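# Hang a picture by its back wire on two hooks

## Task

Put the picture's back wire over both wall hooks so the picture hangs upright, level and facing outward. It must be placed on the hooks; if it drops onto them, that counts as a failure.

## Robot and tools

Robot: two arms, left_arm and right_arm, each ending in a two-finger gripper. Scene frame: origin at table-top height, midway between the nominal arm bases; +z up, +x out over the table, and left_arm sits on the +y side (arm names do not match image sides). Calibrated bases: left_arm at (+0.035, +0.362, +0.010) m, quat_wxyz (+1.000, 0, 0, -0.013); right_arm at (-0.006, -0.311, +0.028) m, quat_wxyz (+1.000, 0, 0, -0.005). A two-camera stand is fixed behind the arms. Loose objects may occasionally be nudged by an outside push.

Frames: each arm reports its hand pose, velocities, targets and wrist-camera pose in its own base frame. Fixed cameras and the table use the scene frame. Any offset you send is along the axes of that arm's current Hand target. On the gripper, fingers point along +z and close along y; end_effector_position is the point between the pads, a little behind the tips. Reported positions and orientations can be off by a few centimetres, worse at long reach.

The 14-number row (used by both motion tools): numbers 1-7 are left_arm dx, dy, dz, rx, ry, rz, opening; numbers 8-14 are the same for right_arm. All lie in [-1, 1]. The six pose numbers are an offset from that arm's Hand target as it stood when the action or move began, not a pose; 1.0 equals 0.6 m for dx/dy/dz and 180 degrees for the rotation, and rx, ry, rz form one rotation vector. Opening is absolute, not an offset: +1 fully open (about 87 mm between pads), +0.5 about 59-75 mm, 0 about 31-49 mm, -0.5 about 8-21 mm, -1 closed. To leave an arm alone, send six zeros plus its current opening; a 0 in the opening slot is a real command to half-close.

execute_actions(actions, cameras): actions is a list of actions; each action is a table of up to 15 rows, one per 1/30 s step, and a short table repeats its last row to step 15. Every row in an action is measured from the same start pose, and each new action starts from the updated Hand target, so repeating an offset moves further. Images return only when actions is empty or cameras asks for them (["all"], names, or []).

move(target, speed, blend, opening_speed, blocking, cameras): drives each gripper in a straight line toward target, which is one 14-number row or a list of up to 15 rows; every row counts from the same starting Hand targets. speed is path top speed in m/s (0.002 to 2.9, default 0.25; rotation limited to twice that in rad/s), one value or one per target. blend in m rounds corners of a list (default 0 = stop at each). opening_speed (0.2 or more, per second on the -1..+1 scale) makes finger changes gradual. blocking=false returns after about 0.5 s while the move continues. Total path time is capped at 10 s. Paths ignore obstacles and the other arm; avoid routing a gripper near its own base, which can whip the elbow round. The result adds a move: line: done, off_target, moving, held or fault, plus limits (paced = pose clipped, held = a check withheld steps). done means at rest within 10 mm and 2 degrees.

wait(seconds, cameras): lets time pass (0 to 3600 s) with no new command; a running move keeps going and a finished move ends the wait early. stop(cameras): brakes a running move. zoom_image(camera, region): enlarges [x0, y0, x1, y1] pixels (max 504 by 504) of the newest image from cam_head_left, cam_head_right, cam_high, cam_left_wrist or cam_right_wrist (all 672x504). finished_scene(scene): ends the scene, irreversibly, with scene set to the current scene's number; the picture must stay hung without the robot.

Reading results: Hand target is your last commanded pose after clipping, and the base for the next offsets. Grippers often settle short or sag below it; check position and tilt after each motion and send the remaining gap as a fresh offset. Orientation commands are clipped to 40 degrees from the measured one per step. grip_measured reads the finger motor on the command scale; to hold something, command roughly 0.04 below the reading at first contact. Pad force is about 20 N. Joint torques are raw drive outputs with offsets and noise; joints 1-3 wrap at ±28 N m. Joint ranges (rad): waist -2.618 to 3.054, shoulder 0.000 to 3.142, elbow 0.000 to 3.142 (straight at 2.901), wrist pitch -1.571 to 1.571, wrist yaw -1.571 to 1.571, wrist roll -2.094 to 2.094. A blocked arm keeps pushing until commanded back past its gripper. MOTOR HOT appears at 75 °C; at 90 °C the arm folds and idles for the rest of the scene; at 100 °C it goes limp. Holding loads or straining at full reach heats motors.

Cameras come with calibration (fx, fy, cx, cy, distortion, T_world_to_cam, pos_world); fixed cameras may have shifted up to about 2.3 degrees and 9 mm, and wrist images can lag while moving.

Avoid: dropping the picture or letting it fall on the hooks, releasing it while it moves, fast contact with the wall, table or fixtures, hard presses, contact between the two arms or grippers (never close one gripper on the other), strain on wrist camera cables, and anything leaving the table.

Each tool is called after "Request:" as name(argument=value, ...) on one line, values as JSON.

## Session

Request:
execute_actions(actions=[])

Request:
zoom_image(camera="cam_head_left", region=[240, 70, 500, 250])

Request:
zoom_image(camera="cam_head_right", region=[240, 70, 500, 250])

Scene clock: 0.00 s.
left_arm: end_effector_position=(+0.3659, +0.0167, +0.0246) grip_measured=+1.000 end_effector_quat_wxyz=(+0.539, -0.054, +0.840, +0.028) | right_arm: end_effector_position=(+0.3648, -0.0101, +0.0369) grip_measured=+1.000 end_effector_quat_wxyz=(+0.539, +0.032, +0.842, +0.000)
Joint positions: left_arm=[0.003 1.566 0.338 0.795 -0.104 -0.06 1] | right_arm=[-0.028 1.49 0.352 0.705 0.011 0.042 1]
Joint velocities: within noise
Joint torques (N m): no reading
Motor temperatures (°C): left_arm=[24 30 31 20 22 19 20] | right_arm=[20 23 30 25 20 21 20]
Heat: left arm: 31 °C; right arm: 30 °C.
Hand target: left_arm +0.3711, +0.0168, +0.0327; +0.550, -0.055, +0.833, +0.028 | right_arm +0.3723, -0.0104, +0.0490; +0.556, +0.032, +0.831, +0.000
Tool commands: left_gripper/opening=+1.0 right_gripper/opening=+1.0
camera_calibration:
cam_left_wrist: T_world_to_cam=[[0.13042, -0.99128, 0.01895, -0.03178], [-0.94841, -0.13031, -0.28904, 0.38304], [0.28899, 0.01972, -0.95713, 0.06603]] pos_world=[0.34834, 0.0171, 0.17452]
cam_right_wrist: T_world_to_cam=[[-0.06252, -0.99687, -0.04843, 0.01403], [-0.96049, 0.07328, -0.26849, 0.38375], [0.2712, 0.02973, -0.96206, 0.07609]] pos_world=[0.34883, -0.0164, 0.17692]

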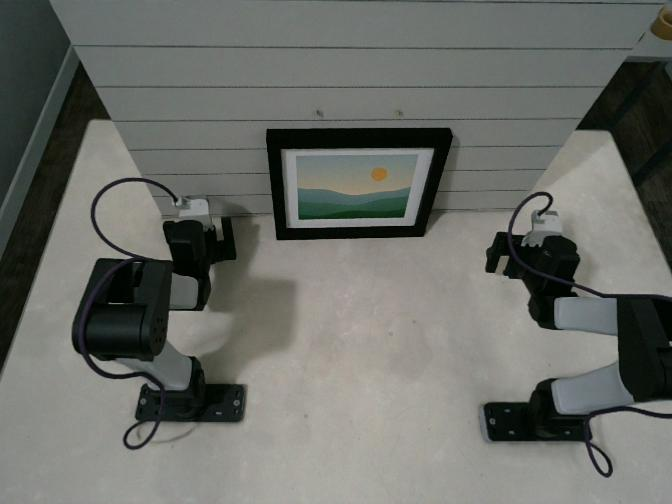

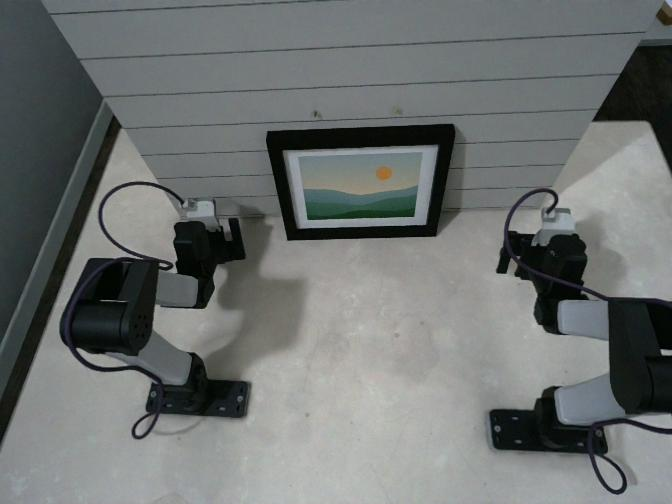

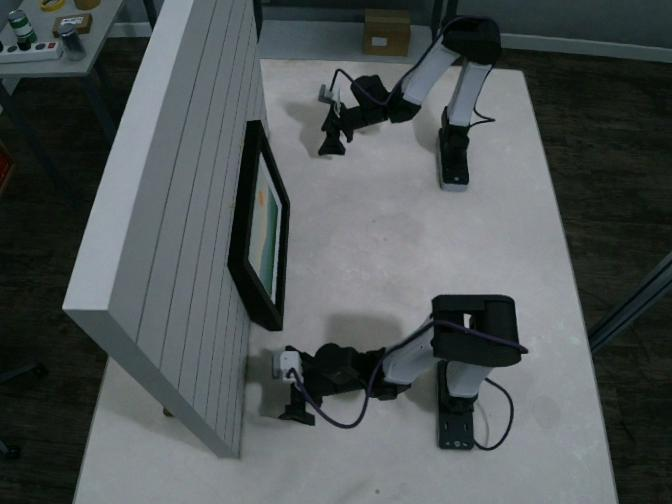

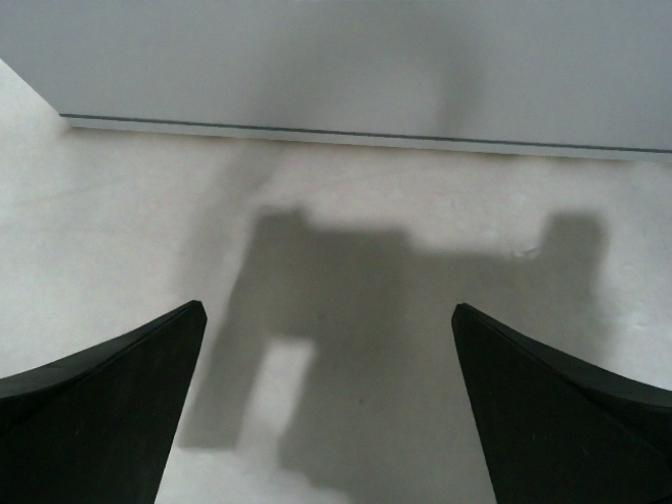

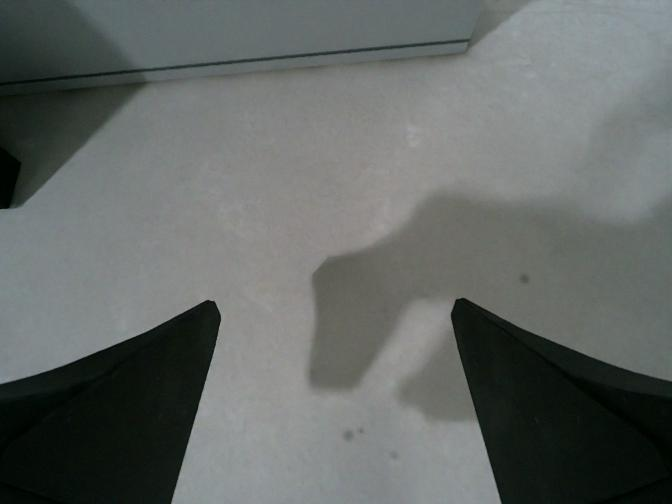

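Scaled by 1.938 from the camera's image (finer frame: 960x720).

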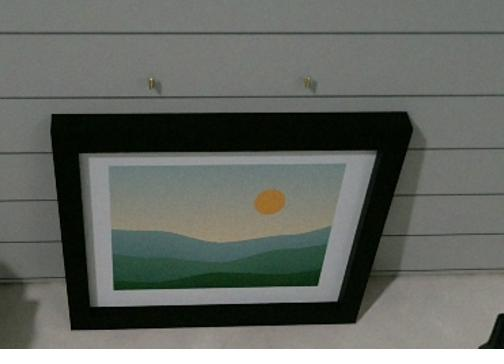

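Scaled by 1.938 from the camera's image (finer frame: 960x720).

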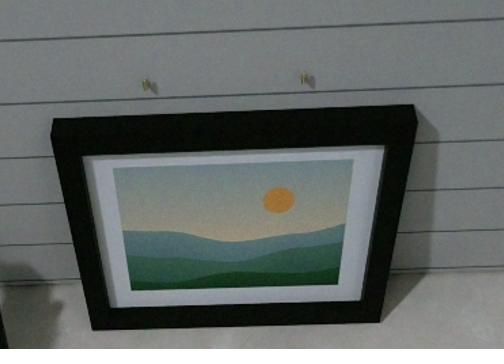

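Request:
zoom_image(camera="cam_head_left", region=[260, 120, 320, 160])

Request:
zoom_image(camera="cam_head_right", region=[260, 120, 320, 160])

Request:
zoom_image(camera="cam_head_left", region=[400, 120, 460, 160])

Request:
zoom_image(camera="cam_head_right", region=[400, 120, 460, 160])

Request:
zoom_image(camera="cam_high", region=[200, 100, 320, 340])

Scaled by 8.400 from the camera's image (finer frame: 960x720).

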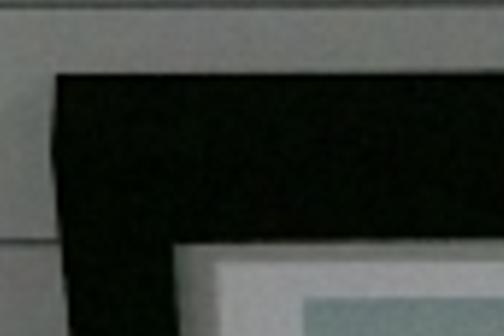

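Scaled by 8.400 from the camera's image (finer frame: 960x720).

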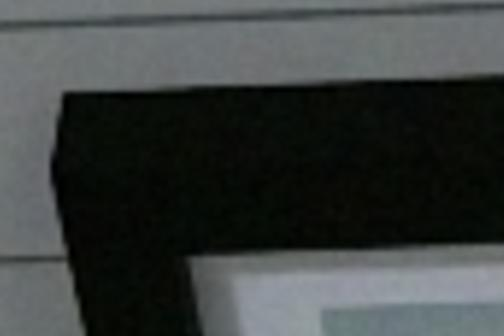

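Scaled by 8.400 from the camera's image (finer frame: 960x720).

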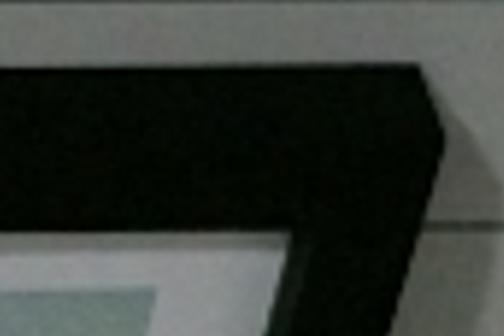

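Scaled by 8.400 from the camera's image (finer frame: 960x720).

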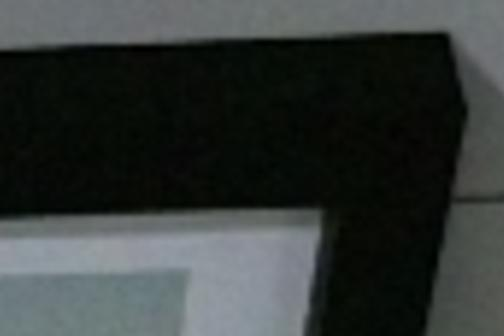

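Scaled by 2.100 from the camera's image (finer frame: 960x720).

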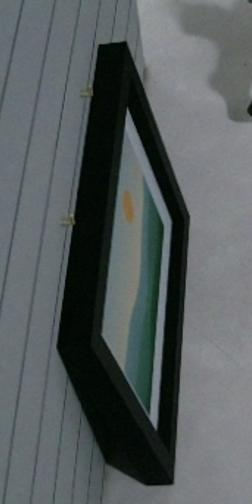

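Request:
move(target=[-0.2255,-0.291,-0.099,0.017,-0.109,0.0086,0.2,-0.2237,0.330,0.0255,-0.029,-0.105,-0.0184,0.2], cameras=["cam_high","cam_left_wrist","cam_right_wrist"])

Scene clock: 44.10 s.
left_arm: end_effector_position=(+0.3858, -0.1534, +0.1744) grip_measured=+0.200 end_effector_quat_wxyz=(+0.676, -0.012, +0.737, +0.020) | right_arm: end_effector_position=(+0.4377, +0.1745, +0.1554) grip_measured=+0.200 end_effector_quat_wxyz=(+0.665, -0.025, +0.746, +0.011)
Joint positions: left_arm=[-0.645 1.428 0.621 0.696 -0.687 -0.058 0.6] | right_arm=[0.556 1.646 0.768 0.748 0.502 0.045 0.6]
Joint torques (N m): left_arm=[-0.29 -4.1 7.13 1.86 -0.17 -0.03] | right_arm=[-0.39 -5.94 11.15 2.44 0.09 -0.13]
Motor temperatures (°C): left_arm=[24 32 34 26 22 19 20] | right_arm=[20 24 32 31 20 21 20]
Heat: left arm: 34 °C; right arm: 32 °C.
Hand target: left_arm +0.3907, -0.1546, +0.1829; +0.685, -0.023, +0.728, +0.022 | right_arm +0.4481, +0.1795, +0.1739; +0.685, -0.018, +0.728, +0.016
Off the commanded pose: left_arm 0.010 m, 2 deg | right_arm 0.022 m, 3 deg.
move: off_target (right_arm)
cam_left_wrist: T_world_to_cam=[[0.04961, -0.99877, -0.00181, -0.17215], [-0.80233, -0.03878, -0.59561, 0.43418], [0.59481, 0.031, -0.80327, 0.06387]] pos_world=[0.31891, -0.15708, 0.3096]
cam_right_wrist: T_world_to_cam=[[0.0498, -0.99876, 0.00137, 0.15183], [-0.8291, -0.0421, -0.55752, 0.47962], [0.55689, 0.02663, -0.83016, 0.01976]] pos_world=[0.37909, 0.17131, 0.2836]

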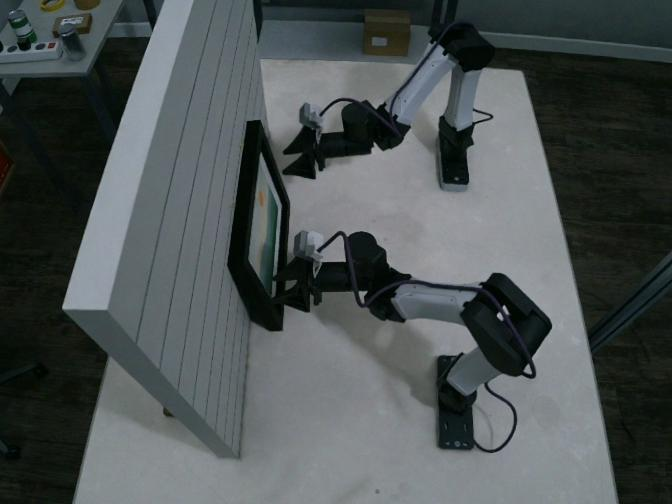

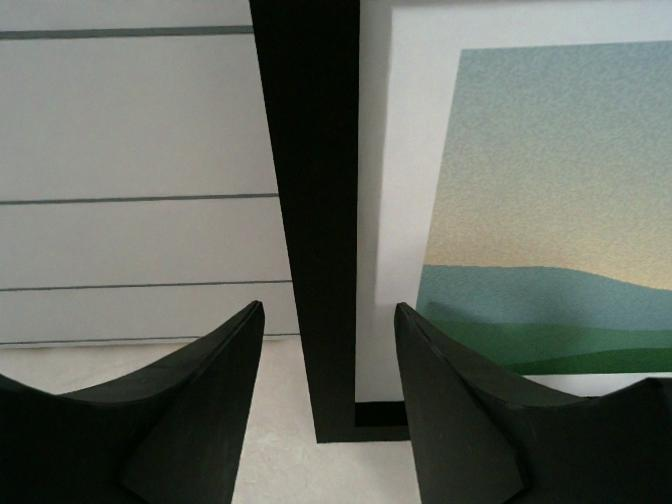

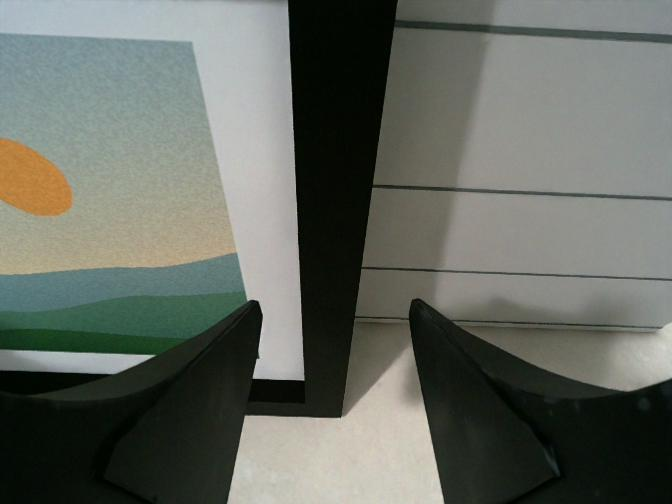

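Request:
move(target=[0,0.001,0.049,0,0,0,0.2,0,0,0.050,0,0,0,0.2], speed=0.06, cameras=["cam_left_wrist","cam_right_wrist"])

Scene clock: 56.03 s.
left_arm: end_effector_position=(+0.4114, -0.1481, +0.1700) grip_measured=+0.200 end_effector_quat_wxyz=(+0.673, -0.018, +0.739, +0.030) | right_arm: end_effector_position=(+0.4660, +0.1761, +0.1541) grip_measured=+0.200 end_effector_quat_wxyz=(+0.667, -0.021, +0.745, +0.008)
Joint positions: left_arm=[-0.588 1.521 0.688 0.716 -0.653 -0.05 0.6] | right_arm=[0.52 1.742 0.867 0.75 0.476 0.041 0.6]
Joint torques (N m): left_arm=[0.39 -4.72 7.6 1.93 0.08 -0.04] | right_arm=[-0.98 -6.68 11.56 2.39 -0.08 -0.14]
Heat: left arm: 34 °C; right arm: 34 °C.
Hand target: left_arm +0.4199, -0.1521, +0.1812; +0.685, -0.023, +0.728, +0.022 | right_arm +0.4781, +0.1809, +0.1719; +0.685, -0.018, +0.728, +0.016
Off the commanded pose: left_arm 0.015 m, 2 deg | right_arm 0.022 m, 3 deg.
move: off_target (left_arm, right_arm)
cam_left_wrist: T_world_to_cam=[[0.07197, -0.99736, -0.00986, -0.17577], [-0.80533, -0.05228, -0.59051, 0.45071], [0.58844, 0.05044, -0.80697, 0.05118]] pos_world=[0.3455, -0.15433, 0.30572]
cam_right_wrist: T_world_to_cam=[[0.04015, -0.99919, 0.00037, 0.1567], [-0.82752, -0.03346, -0.56044, 0.50062], [0.56, 0.0222, -0.8282, 0.00193]] pos_world=[0.4069, 0.17328, 0.28211]

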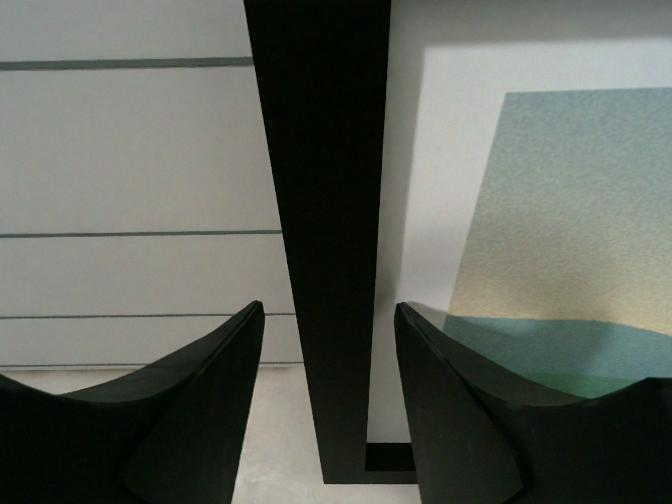

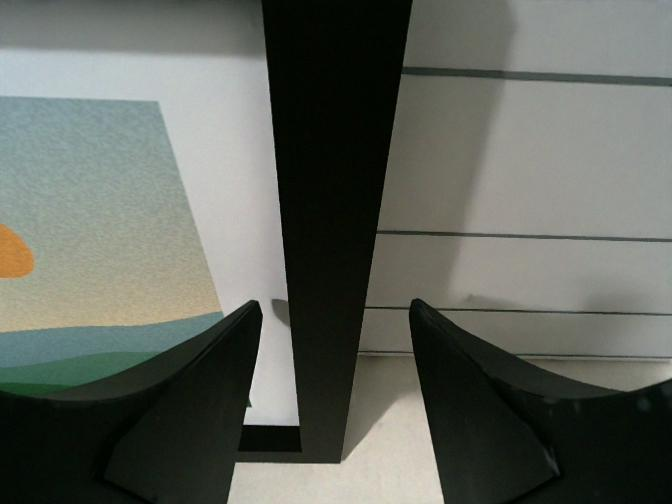

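Request:
move(target=[[0,0,0.004,0,0,0,0.2,0,0.006,0.003,0,0,0,0.2],[0,0,0.004,0,0,0,-0.7,0,0.006,0.003,0,0,0,-0.7]], opening_speed=0.6, speed=0.06, cameras=["cam_left_wrist","cam_right_wrist"])

Scene clock: 62.07 s.
left_arm: end_effector_position=(+0.4135, -0.1487, +0.1698) grip_measured=-0.177 end_effector_quat_wxyz=(+0.673, -0.017, +0.739, +0.029) | right_arm: end_effector_position=(+0.4691, +0.1781, +0.1547) grip_measured=-0.339 end_effector_quat_wxyz=(+0.668, -0.022, +0.744, +0.009)
Joint positions: left_arm=[-0.585 1.529 0.695 0.718 -0.647 -0.05 0.412] | right_arm=[0.52 1.753 0.881 0.75 0.475 0.04 0.33]
Joint torques (N m): left_arm=[0.49 -4.78 7.61 1.93 0.1 -0.03] | right_arm=[-0.32 -6.76 11.58 2.36 0.01 -0.13]
Heat: left arm: 35 °C; right arm: 35 °C.
Hand target: left_arm +0.4223, -0.1520, +0.1808; +0.685, -0.023, +0.728, +0.022 | right_arm +0.4797, +0.1846, +0.1718; +0.685, -0.018, +0.728, +0.016
Off the commanded pose: left_arm 0.015 m, 2 deg | right_arm 0.021 m, 3 deg.
move: off_target (left_arm, right_arm); target 2's new opening was sent with right_arm's hand 0.021 m and 3 deg from that target
cam_left_wrist: T_world_to_cam=[[0.06966, -0.99752, -0.00955, -0.17574], [-0.8055, -0.0506, -0.59043, 0.45255], [0.58849, 0.04882, -0.80703, 0.04956]] pos_world=[0.34761, -0.15482, 0.30552]
cam_right_wrist: T_world_to_cam=[[0.04167, -0.99913, -0.00068, 0.15806], [-0.82621, -0.03408, -0.56233, 0.50339], [0.56181, 0.02399, -0.82691, -0.00068]] pos_world=[0.4097, 0.17509, 0.28261]

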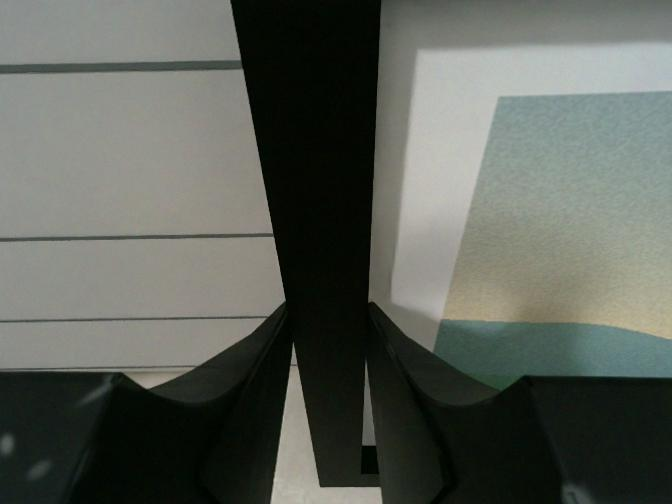

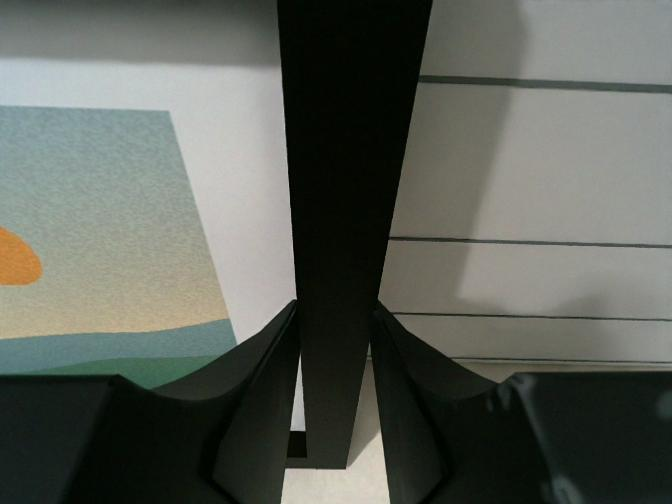

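Request:
move(target=[[-0.0877,0,-0.067,0,-0.045,0,-0.7,-0.0877,0,-0.067,0,-0.045,0,-0.7],[-0.352,0.008,-0.083,0,-0.072,0,-0.7,-0.367,0.008,-0.084,0,-0.072,0,-0.7]], speed=[0.1,0.12], cameras=["cam_head_left","cam_head_right","cam_high","cam_left_wrist","cam_right_wrist"])

Request:
zoom_image(camera="cam_high", region=[180, 20, 320, 300])

Scene clock: 78.77 s.
left_arm: end_effector_position=(+0.3896, -0.1479, +0.3463) grip_measured=-0.173 end_effector_quat_wxyz=(+0.726, -0.011, +0.686, +0.049) | right_arm: end_effector_position=(+0.4485, +0.1823, +0.3282) grip_measured=-0.332 end_effector_quat_wxyz=(+0.714, -0.019, +0.700, +0.000)
Joint positions: left_arm=[-0.66 1.276 1.058 0.297 -0.743 0.105 0.414] | right_arm=[0.581 1.494 1.205 0.313 0.554 -0.04 0.334]
Joint torques (N m): left_arm=[-0.5 -7.53 9.85 2.14 0.29 0.3] | right_arm=[1.36 -10.54 15.15 2.67 -0.08 -0.59]
Motor temperatures (°C): left_arm=[24 33 36 28 22 19 21] | right_arm=[20 26 38 32 20 21 20]
Heat: left arm: 36 °C; right arm: 38 °C.
Hand target: left_arm +0.3853, -0.1496, +0.3948; +0.763, -0.021, +0.646, +0.024 | right_arm +0.4426, +0.1879, +0.3946; +0.763, -0.016, +0.646, +0.018
Off the commanded pose: left_arm 0.049 m, 7 deg | right_arm 0.067 m, 9 deg.
move: off_target (left_arm, right_arm)
cam_left_wrist: T_world_to_cam=[[0.09119, -0.99504, -0.03982, -0.16906], [-0.70863, -0.03675, -0.70462, 0.54133], [0.69966, 0.09247, -0.70847, 0.13493]] pos_world=[0.30461, -0.16081, 0.4703]
cam_right_wrist: T_world_to_cam=[[0.0254, -0.99961, 0.01139, 0.16659], [-0.74729, -0.02655, -0.66396, 0.58066], [0.66401, 0.00835, -0.74768, 0.08521]] pos_world=[0.37311, 0.18123, 0.44735]

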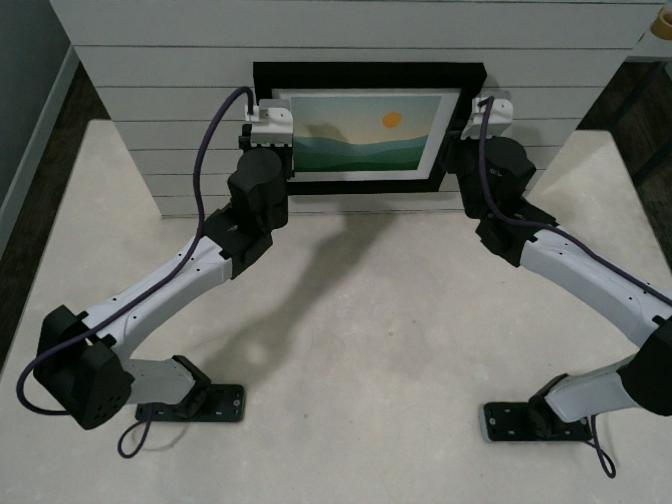

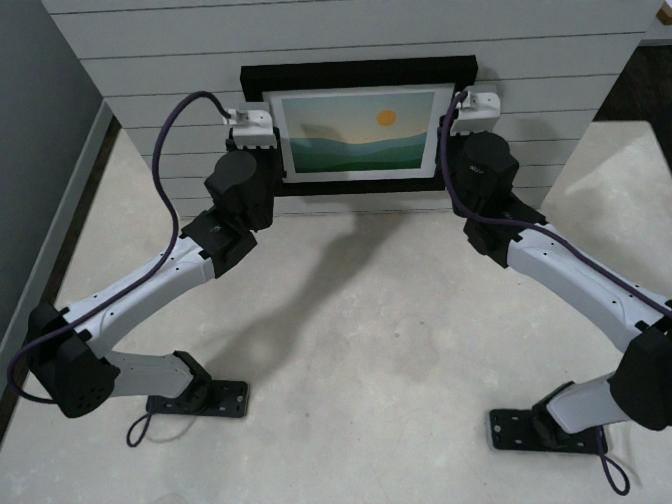

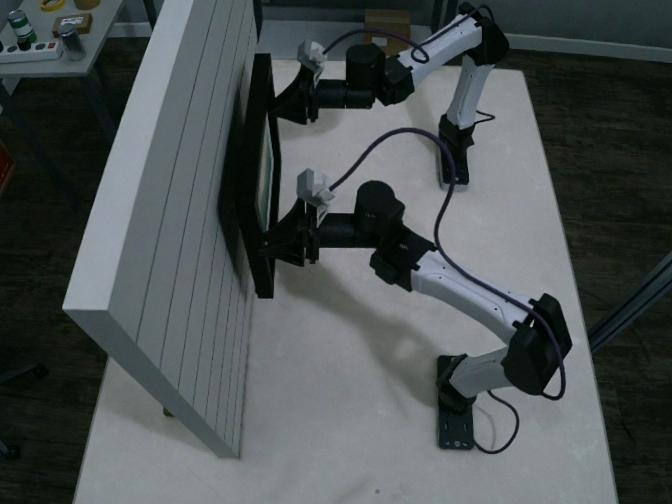

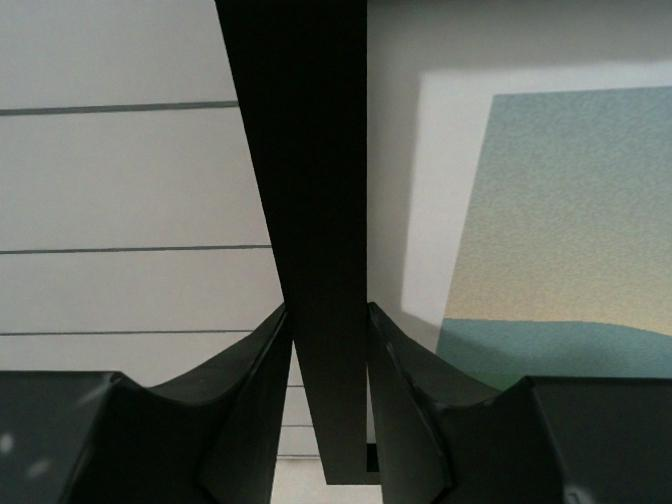

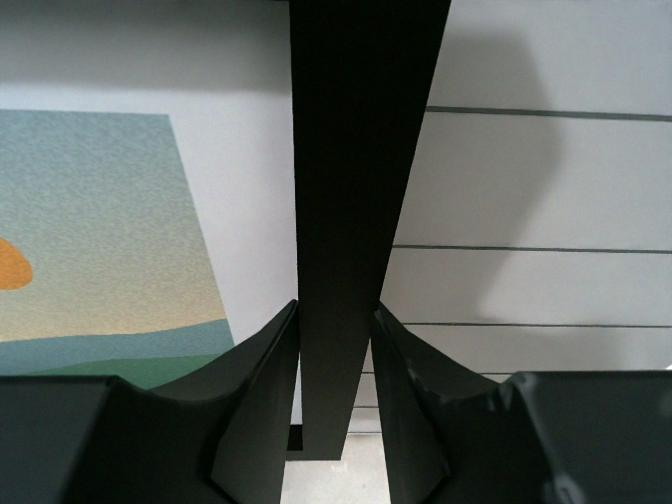

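Scaled by 1.800 from the camera's image (finer frame: 960x720).

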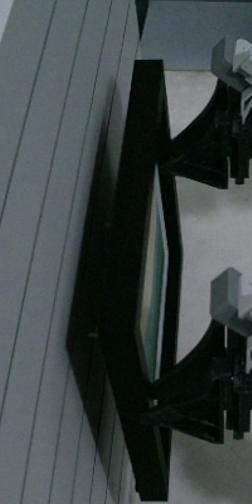

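Request:
move(target=[0.0135,0,0.0805,0,0.022,0,-0.7,0.0085,0,0.080,0,0.02,0,-0.7], speed=0.06, cameras=["cam_high"])

Request:
zoom_image(camera="cam_high", region=[180, 20, 320, 300])

Scene clock: 90.63 s.
left_arm: end_effector_position=(+0.4257, -0.1427, +0.3568) grip_measured=-0.173 end_effector_quat_wxyz=(+0.706, -0.016, +0.707, +0.040) | right_arm: end_effector_position=(+0.4800, +0.1844, +0.3445) grip_measured=-0.335 end_effector_quat_wxyz=(+0.697, -0.022, +0.716, -0.003)
Joint positions: left_arm=[-0.562 1.386 1.247 0.139 -0.641 0.033 0.414] | right_arm=[0.535 1.607 1.43 0.146 0.507 -0.019 0.332]
Joint torques (N m): left_arm=[0.43 -4.89 10.19 2.36 0.27 0.25] | right_arm=[-0.9 -7.25 16.12 2.95 -0.25 -0.38]
Heat: left arm: 38 °C; right arm: 41 °C.
Hand target: left_arm +0.4342, -0.1465, +0.3948; +0.740, -0.021, +0.672, +0.024 | right_arm +0.4907, +0.1901, +0.3977; +0.742, -0.016, +0.670, +0.017
Off the commanded pose: left_arm 0.039 m, 6 deg | right_arm 0.054 m, 8 deg.
move: off_target (left_arm, right_arm)

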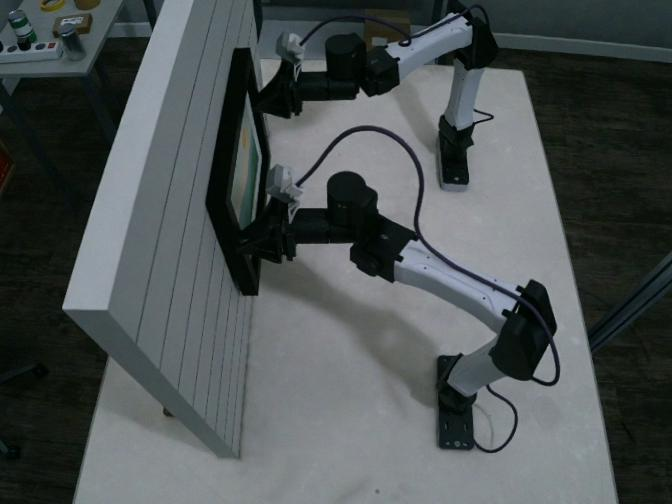

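Scaled by 1.800 from the camera's image (finer frame: 960x720).

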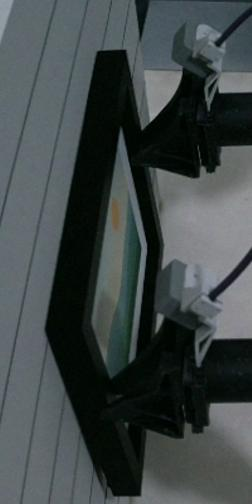

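Request:
move(target=[0.219,0,-0.016,0,0,0,-0.7,0.2507,0,-0.019,0,0,0,-0.7], speed=0.06, cameras=["cam_head_left","cam_head_right","cam_high"])

Request:
zoom_image(camera="cam_head_left", region=[240, 50, 490, 230])

Request:
zoom_image(camera="cam_head_right", region=[240, 50, 490, 230])

Scene clock: 100.63 s.
left_arm: end_effector_position=(+0.4276, -0.1404, +0.2798) grip_measured=-0.178 end_effector_quat_wxyz=(+0.748, -0.032, +0.663, +0.030) | right_arm: end_effector_position=(+0.4837, +0.1839, +0.2683) grip_measured=-0.343 end_effector_quat_wxyz=(+0.752, -0.001, +0.660, +0.009)
Joint positions: left_arm=[-0.559 1.432 0.844 0.738 -0.642 0.082 0.411] | right_arm=[0.537 1.682 1.034 0.798 0.518 -0.064 0.328]
Joint torques (N m): left_arm=[0.84 -1.87 5.68 1.69 0.4 -0.21] | right_arm=[-1.85 -3.08 7.98 2.1 -0.52 0.08]
Motor temperatures (°C): left_arm=[24 34 40 29 23 19 21] | right_arm=[20 28 43 33 20 21 20]
Heat: left arm: 40 °C; right arm: 43 °C.
Hand target: left_arm +0.4372, -0.1464, +0.2630; +0.740, -0.021, +0.672, +0.024 | right_arm +0.4948, +0.1902, +0.2469; +0.742, -0.016, +0.670, +0.017
Off the commanded pose: left_arm 0.020 m, 2 deg | right_arm 0.025 m, 3 deg.
move: off_target (left_arm, right_arm)

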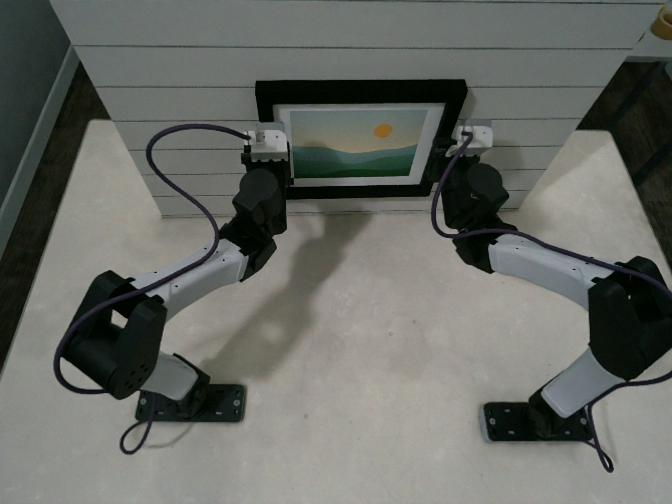

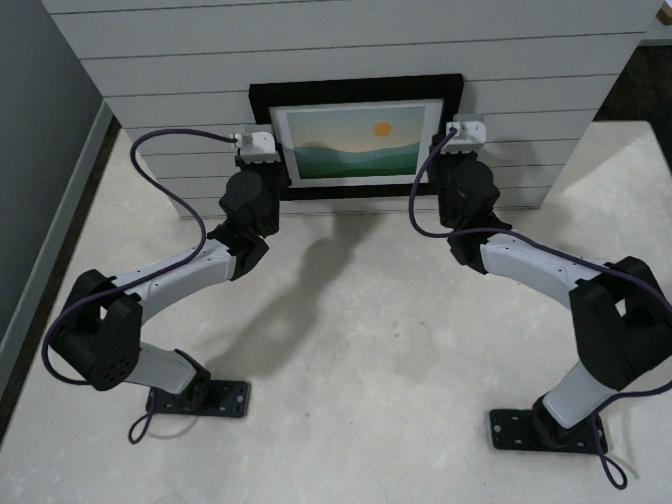

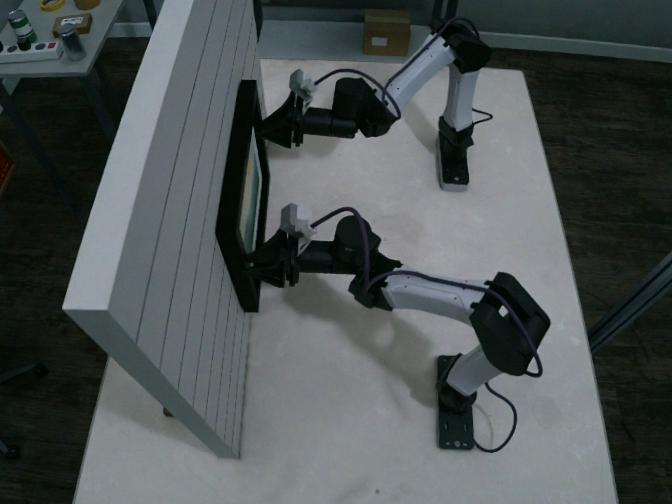

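Scaled by 2.016 from the camera's image (finer frame: 960x720).

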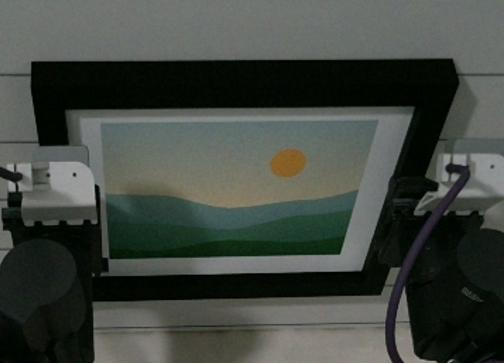

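Scaled by 2.016 from the camera's image (finer frame: 960x720).

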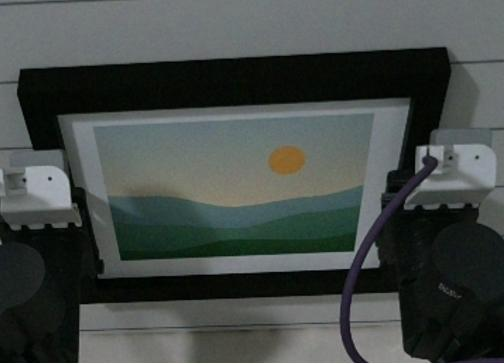

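Request:
move(target=[[-0.141,-0.006,0.011,0,0,0,-0.7,-0.133,-0.006,0.012,0,0,0,-0.7],[-0.023,-0.005,0,0,0,0,-0.7,-0.0225,-0.005,0,0,0,0,-0.7]], speed=0.08, cameras=["cam_head_left","cam_head_right"])

Request:
zoom_image(camera="cam_head_left", region=[240, 50, 490, 230])

Request:
zoom_image(camera="cam_head_right", region=[240, 50, 490, 230])

Scene clock: 113.07 s.
left_arm: end_effector_position=(+0.4283, -0.1415, +0.2738) grip_measured=-0.167 end_effector_quat_wxyz=(+0.728, -0.025, +0.684, +0.041) | right_arm: end_effector_position=(+0.4843, +0.1837, +0.2657) grip_measured=-0.343 end_effector_quat_wxyz=(+0.736, -0.011, +0.677, +0.008)
Joint positions: left_arm=[-0.563 1.431 0.882 0.629 -0.654 0.069 0.416] | right_arm=[0.53 1.668 1.06 0.702 0.502 -0.051 0.329]
Joint torques (N m): left_arm=[0.38 -3.3 6.31 2.21 0.4 -0.09] | right_arm=[-1.78 -4.26 8.24 2.64 -0.39 -0.04]
Heat: left arm: 39 °C; right arm: 42 °C.
Hand target: left_arm +0.4360, -0.1494, +0.2768; +0.740, -0.021, +0.672, +0.024 | right_arm +0.4935, +0.1871, +0.2603; +0.742, -0.016, +0.670, +0.017
Off the commanded pose: left_arm 0.011 m, 3 deg | right_arm 0.011 m, 2 deg.
move: off_target (left_arm, right_arm)

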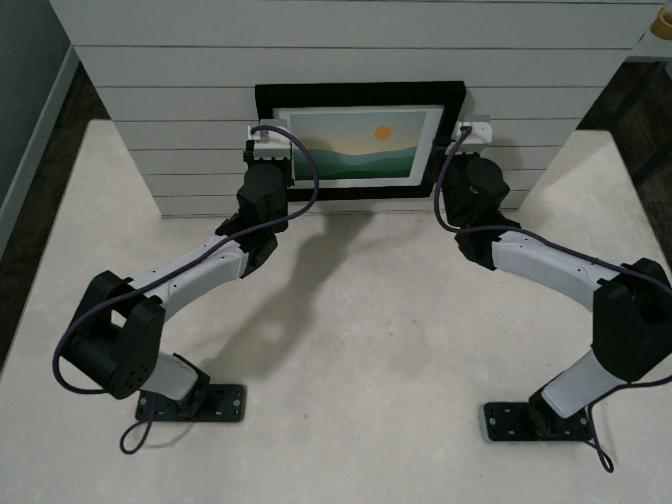

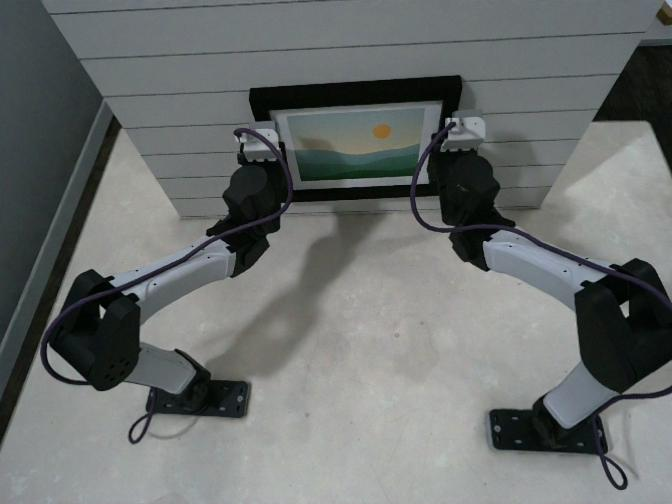

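Scaled by 2.016 from the camera's image (finer frame: 960x720).

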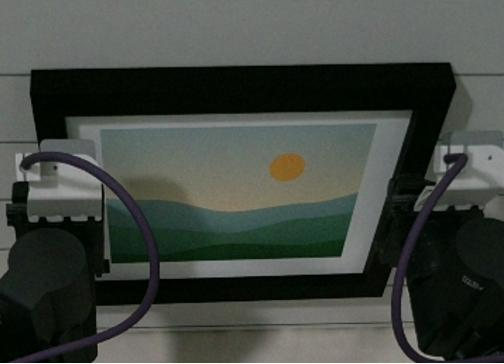

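Scaled by 2.016 from the camera's image (finer frame: 960x720).

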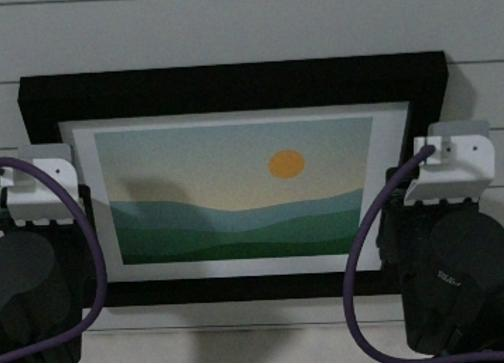

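Request:
move(target=[[-0.113,-0.006,0.009,0,0,0,-0.7,-0.1077,-0.008,0.009,0,0,0,-0.7],[-0.113,-0.02,0.009,0,0,0,-0.7,-0.1077,-0.026,0.009,0,0,0,-0.7],[0.0047,-0.003,0,0,0,0,-0.7,0.003,-0.01,0,0,0,0,-0.7]], speed=[0.08,0.04,0.08], cameras=["cam_head_left","cam_head_right"])

Request:
zoom_image(camera="cam_head_left", region=[240, 50, 490, 230])

Request:
zoom_image(camera="cam_head_right", region=[240, 50, 490, 230])

Scene clock: 131.30 s.
left_arm: end_effector_position=(+0.4289, -0.1432, +0.2754) grip_measured=-0.171 end_effector_quat_wxyz=(+0.732, -0.028, +0.679, +0.041) | right_arm: end_effector_position=(+0.4854, +0.1813, +0.2633) grip_measured=-0.343 end_effector_quat_wxyz=(+0.736, -0.013, +0.677, +0.019)
Joint positions: left_arm=[-0.569 1.44 0.882 0.655 -0.664 0.075 0.415] | right_arm=[0.513 1.664 1.046 0.711 0.467 -0.035 0.328]
Joint torques (N m): left_arm=[0.5 -3.28 6.02 2.06 0.45 -0.14] | right_arm=[-1.63 -4.38 8.24 2.63 -0.19 -0.17]
Heat: left arm: 39 °C; right arm: 41 °C.
Hand target: left_arm +0.4364, -0.1512, +0.2738; +0.740, -0.021, +0.672, +0.024 | right_arm +0.4940, +0.1812, +0.2584; +0.742, -0.016, +0.670, +0.017
Off the commanded pose: left_arm 0.011 m, 2 deg | right_arm 0.010 m, 1 deg.
move: off_target (left_arm)

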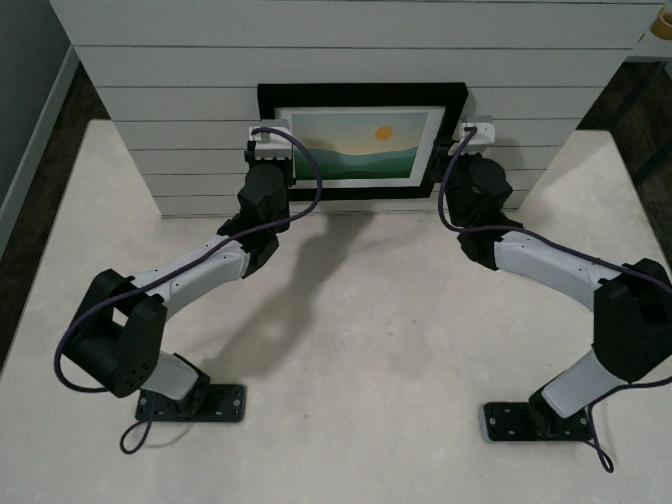

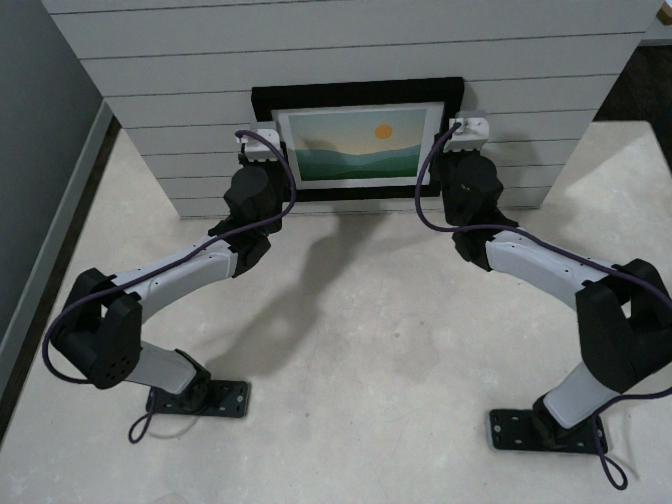

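Scaled by 2.016 from the camera's image (finer frame: 960x720).

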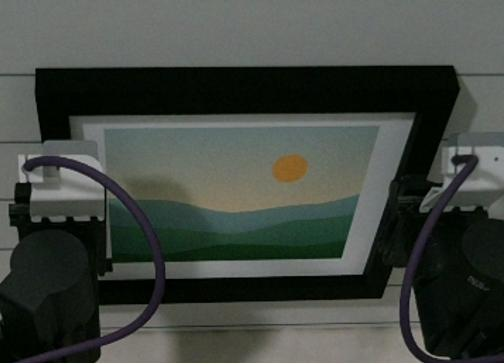

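Scaled by 2.016 from the camera's image (finer frame: 960x720).

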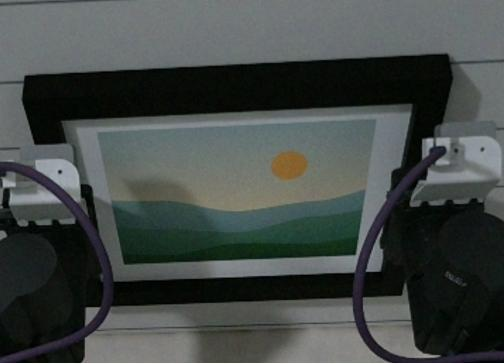

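Request:
zoom_image(camera="cam_head_left", region=[100, 30, 600, 200])

Request:
zoom_image(camera="cam_head_right", region=[100, 30, 600, 200])

Scaled by 1.008 from the camera's image (finer frame: 960x720).

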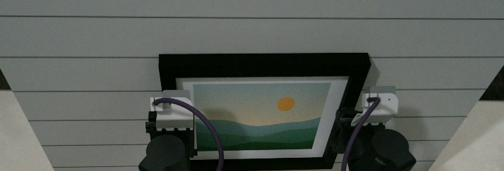

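Scaled by 1.008 from the camera's image (finer frame: 960x720).

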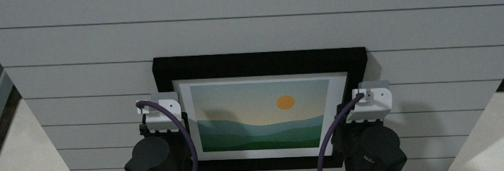

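Request:
execute_actions(actions=[])

Scene clock: 156.70 s.
left_arm: end_effector_position=(+0.4289, -0.1432, +0.2755) grip_measured=-0.171 end_effector_quat_wxyz=(+0.733, -0.028, +0.679, +0.041) | right_arm: end_effector_position=(+0.4854, +0.1813, +0.2633) grip_measured=-0.343 end_effector_quat_wxyz=(+0.736, -0.013, +0.677, +0.019)
Joint positions: left_arm=[-0.569 1.44 0.882 0.655 -0.664 0.075 0.415] | right_arm=[0.513 1.664 1.046 0.711 0.467 -0.035 0.328]
Joint velocities: within noise
Joint torques (N m): left_arm=[0.5 -3.28 6.02 2.07 0.45 -0.14] | right_arm=[-1.62 -4.38 8.25 2.64 -0.19 -0.17]
Motor temperatures (°C): left_arm=[24 32 38 30 23 19 22] | right_arm=[20 25 39 34 20 21 21]
Heat: left arm: 38 °C; right arm: 39 °C.
Hand target: left_arm +0.4364, -0.1512, +0.2739; +0.740, -0.021, +0.672, +0.023 | right_arm +0.4940, +0.1812, +0.2584; +0.742, -0.016, +0.670, +0.017
Tool commands: left_gripper/opening=-0.7 right_gripper/opening=-0.7
Off the commanded pose: left_arm 0.011 m, 2 deg | right_arm 0.010 m, 1 deg.
camera_calibration:
cam_left_wrist: T_world_to_cam=[[0.10141, -0.99484, -0.00344, -0.18516], [-0.69267, -0.06813, -0.71803, 0.51188], [0.71409, 0.07519, -0.69601, 0.0447]] pos_world=[0.34142, -0.15269, 0.39802]
cam_right_wrist: T_world_to_cam=[[0.04532, -0.99871, -0.02283, 0.16462], [-0.70467, -0.01576, -0.70936, 0.55438], [0.70808, 0.04824, -0.70448, -0.0278]] pos_world=[0.40288, 0.17449, 0.37743]

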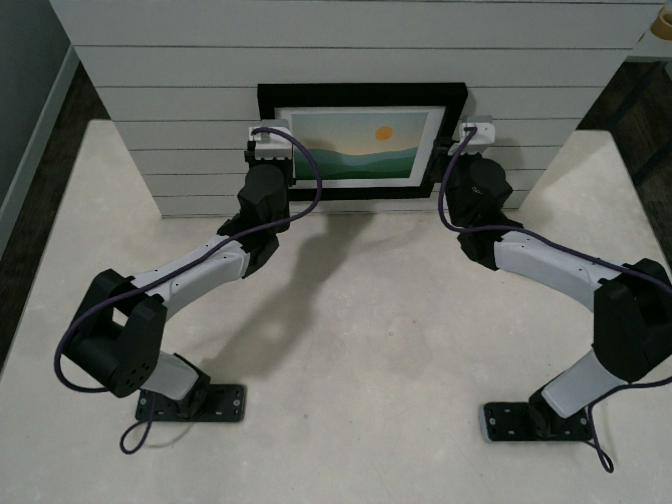

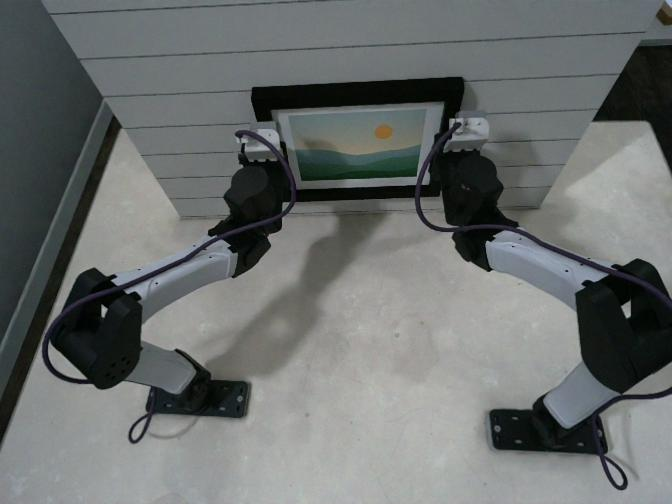

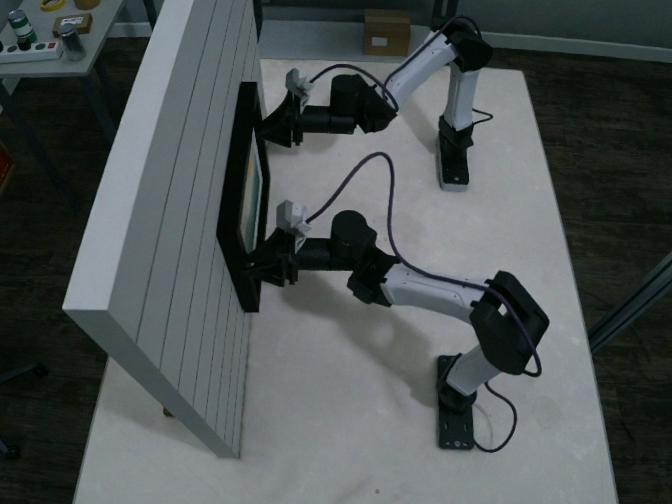

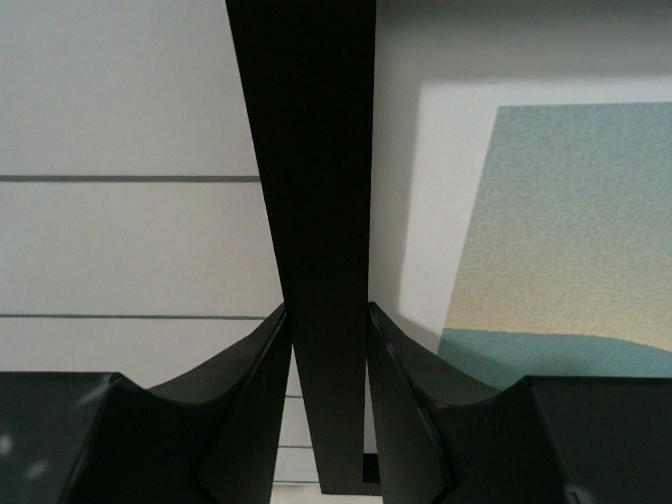

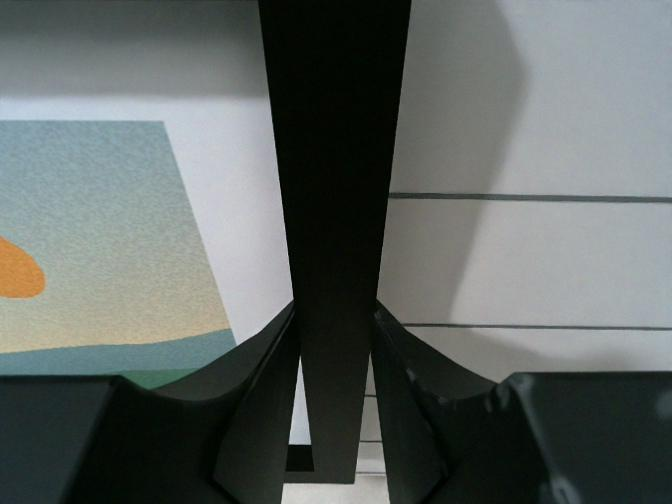

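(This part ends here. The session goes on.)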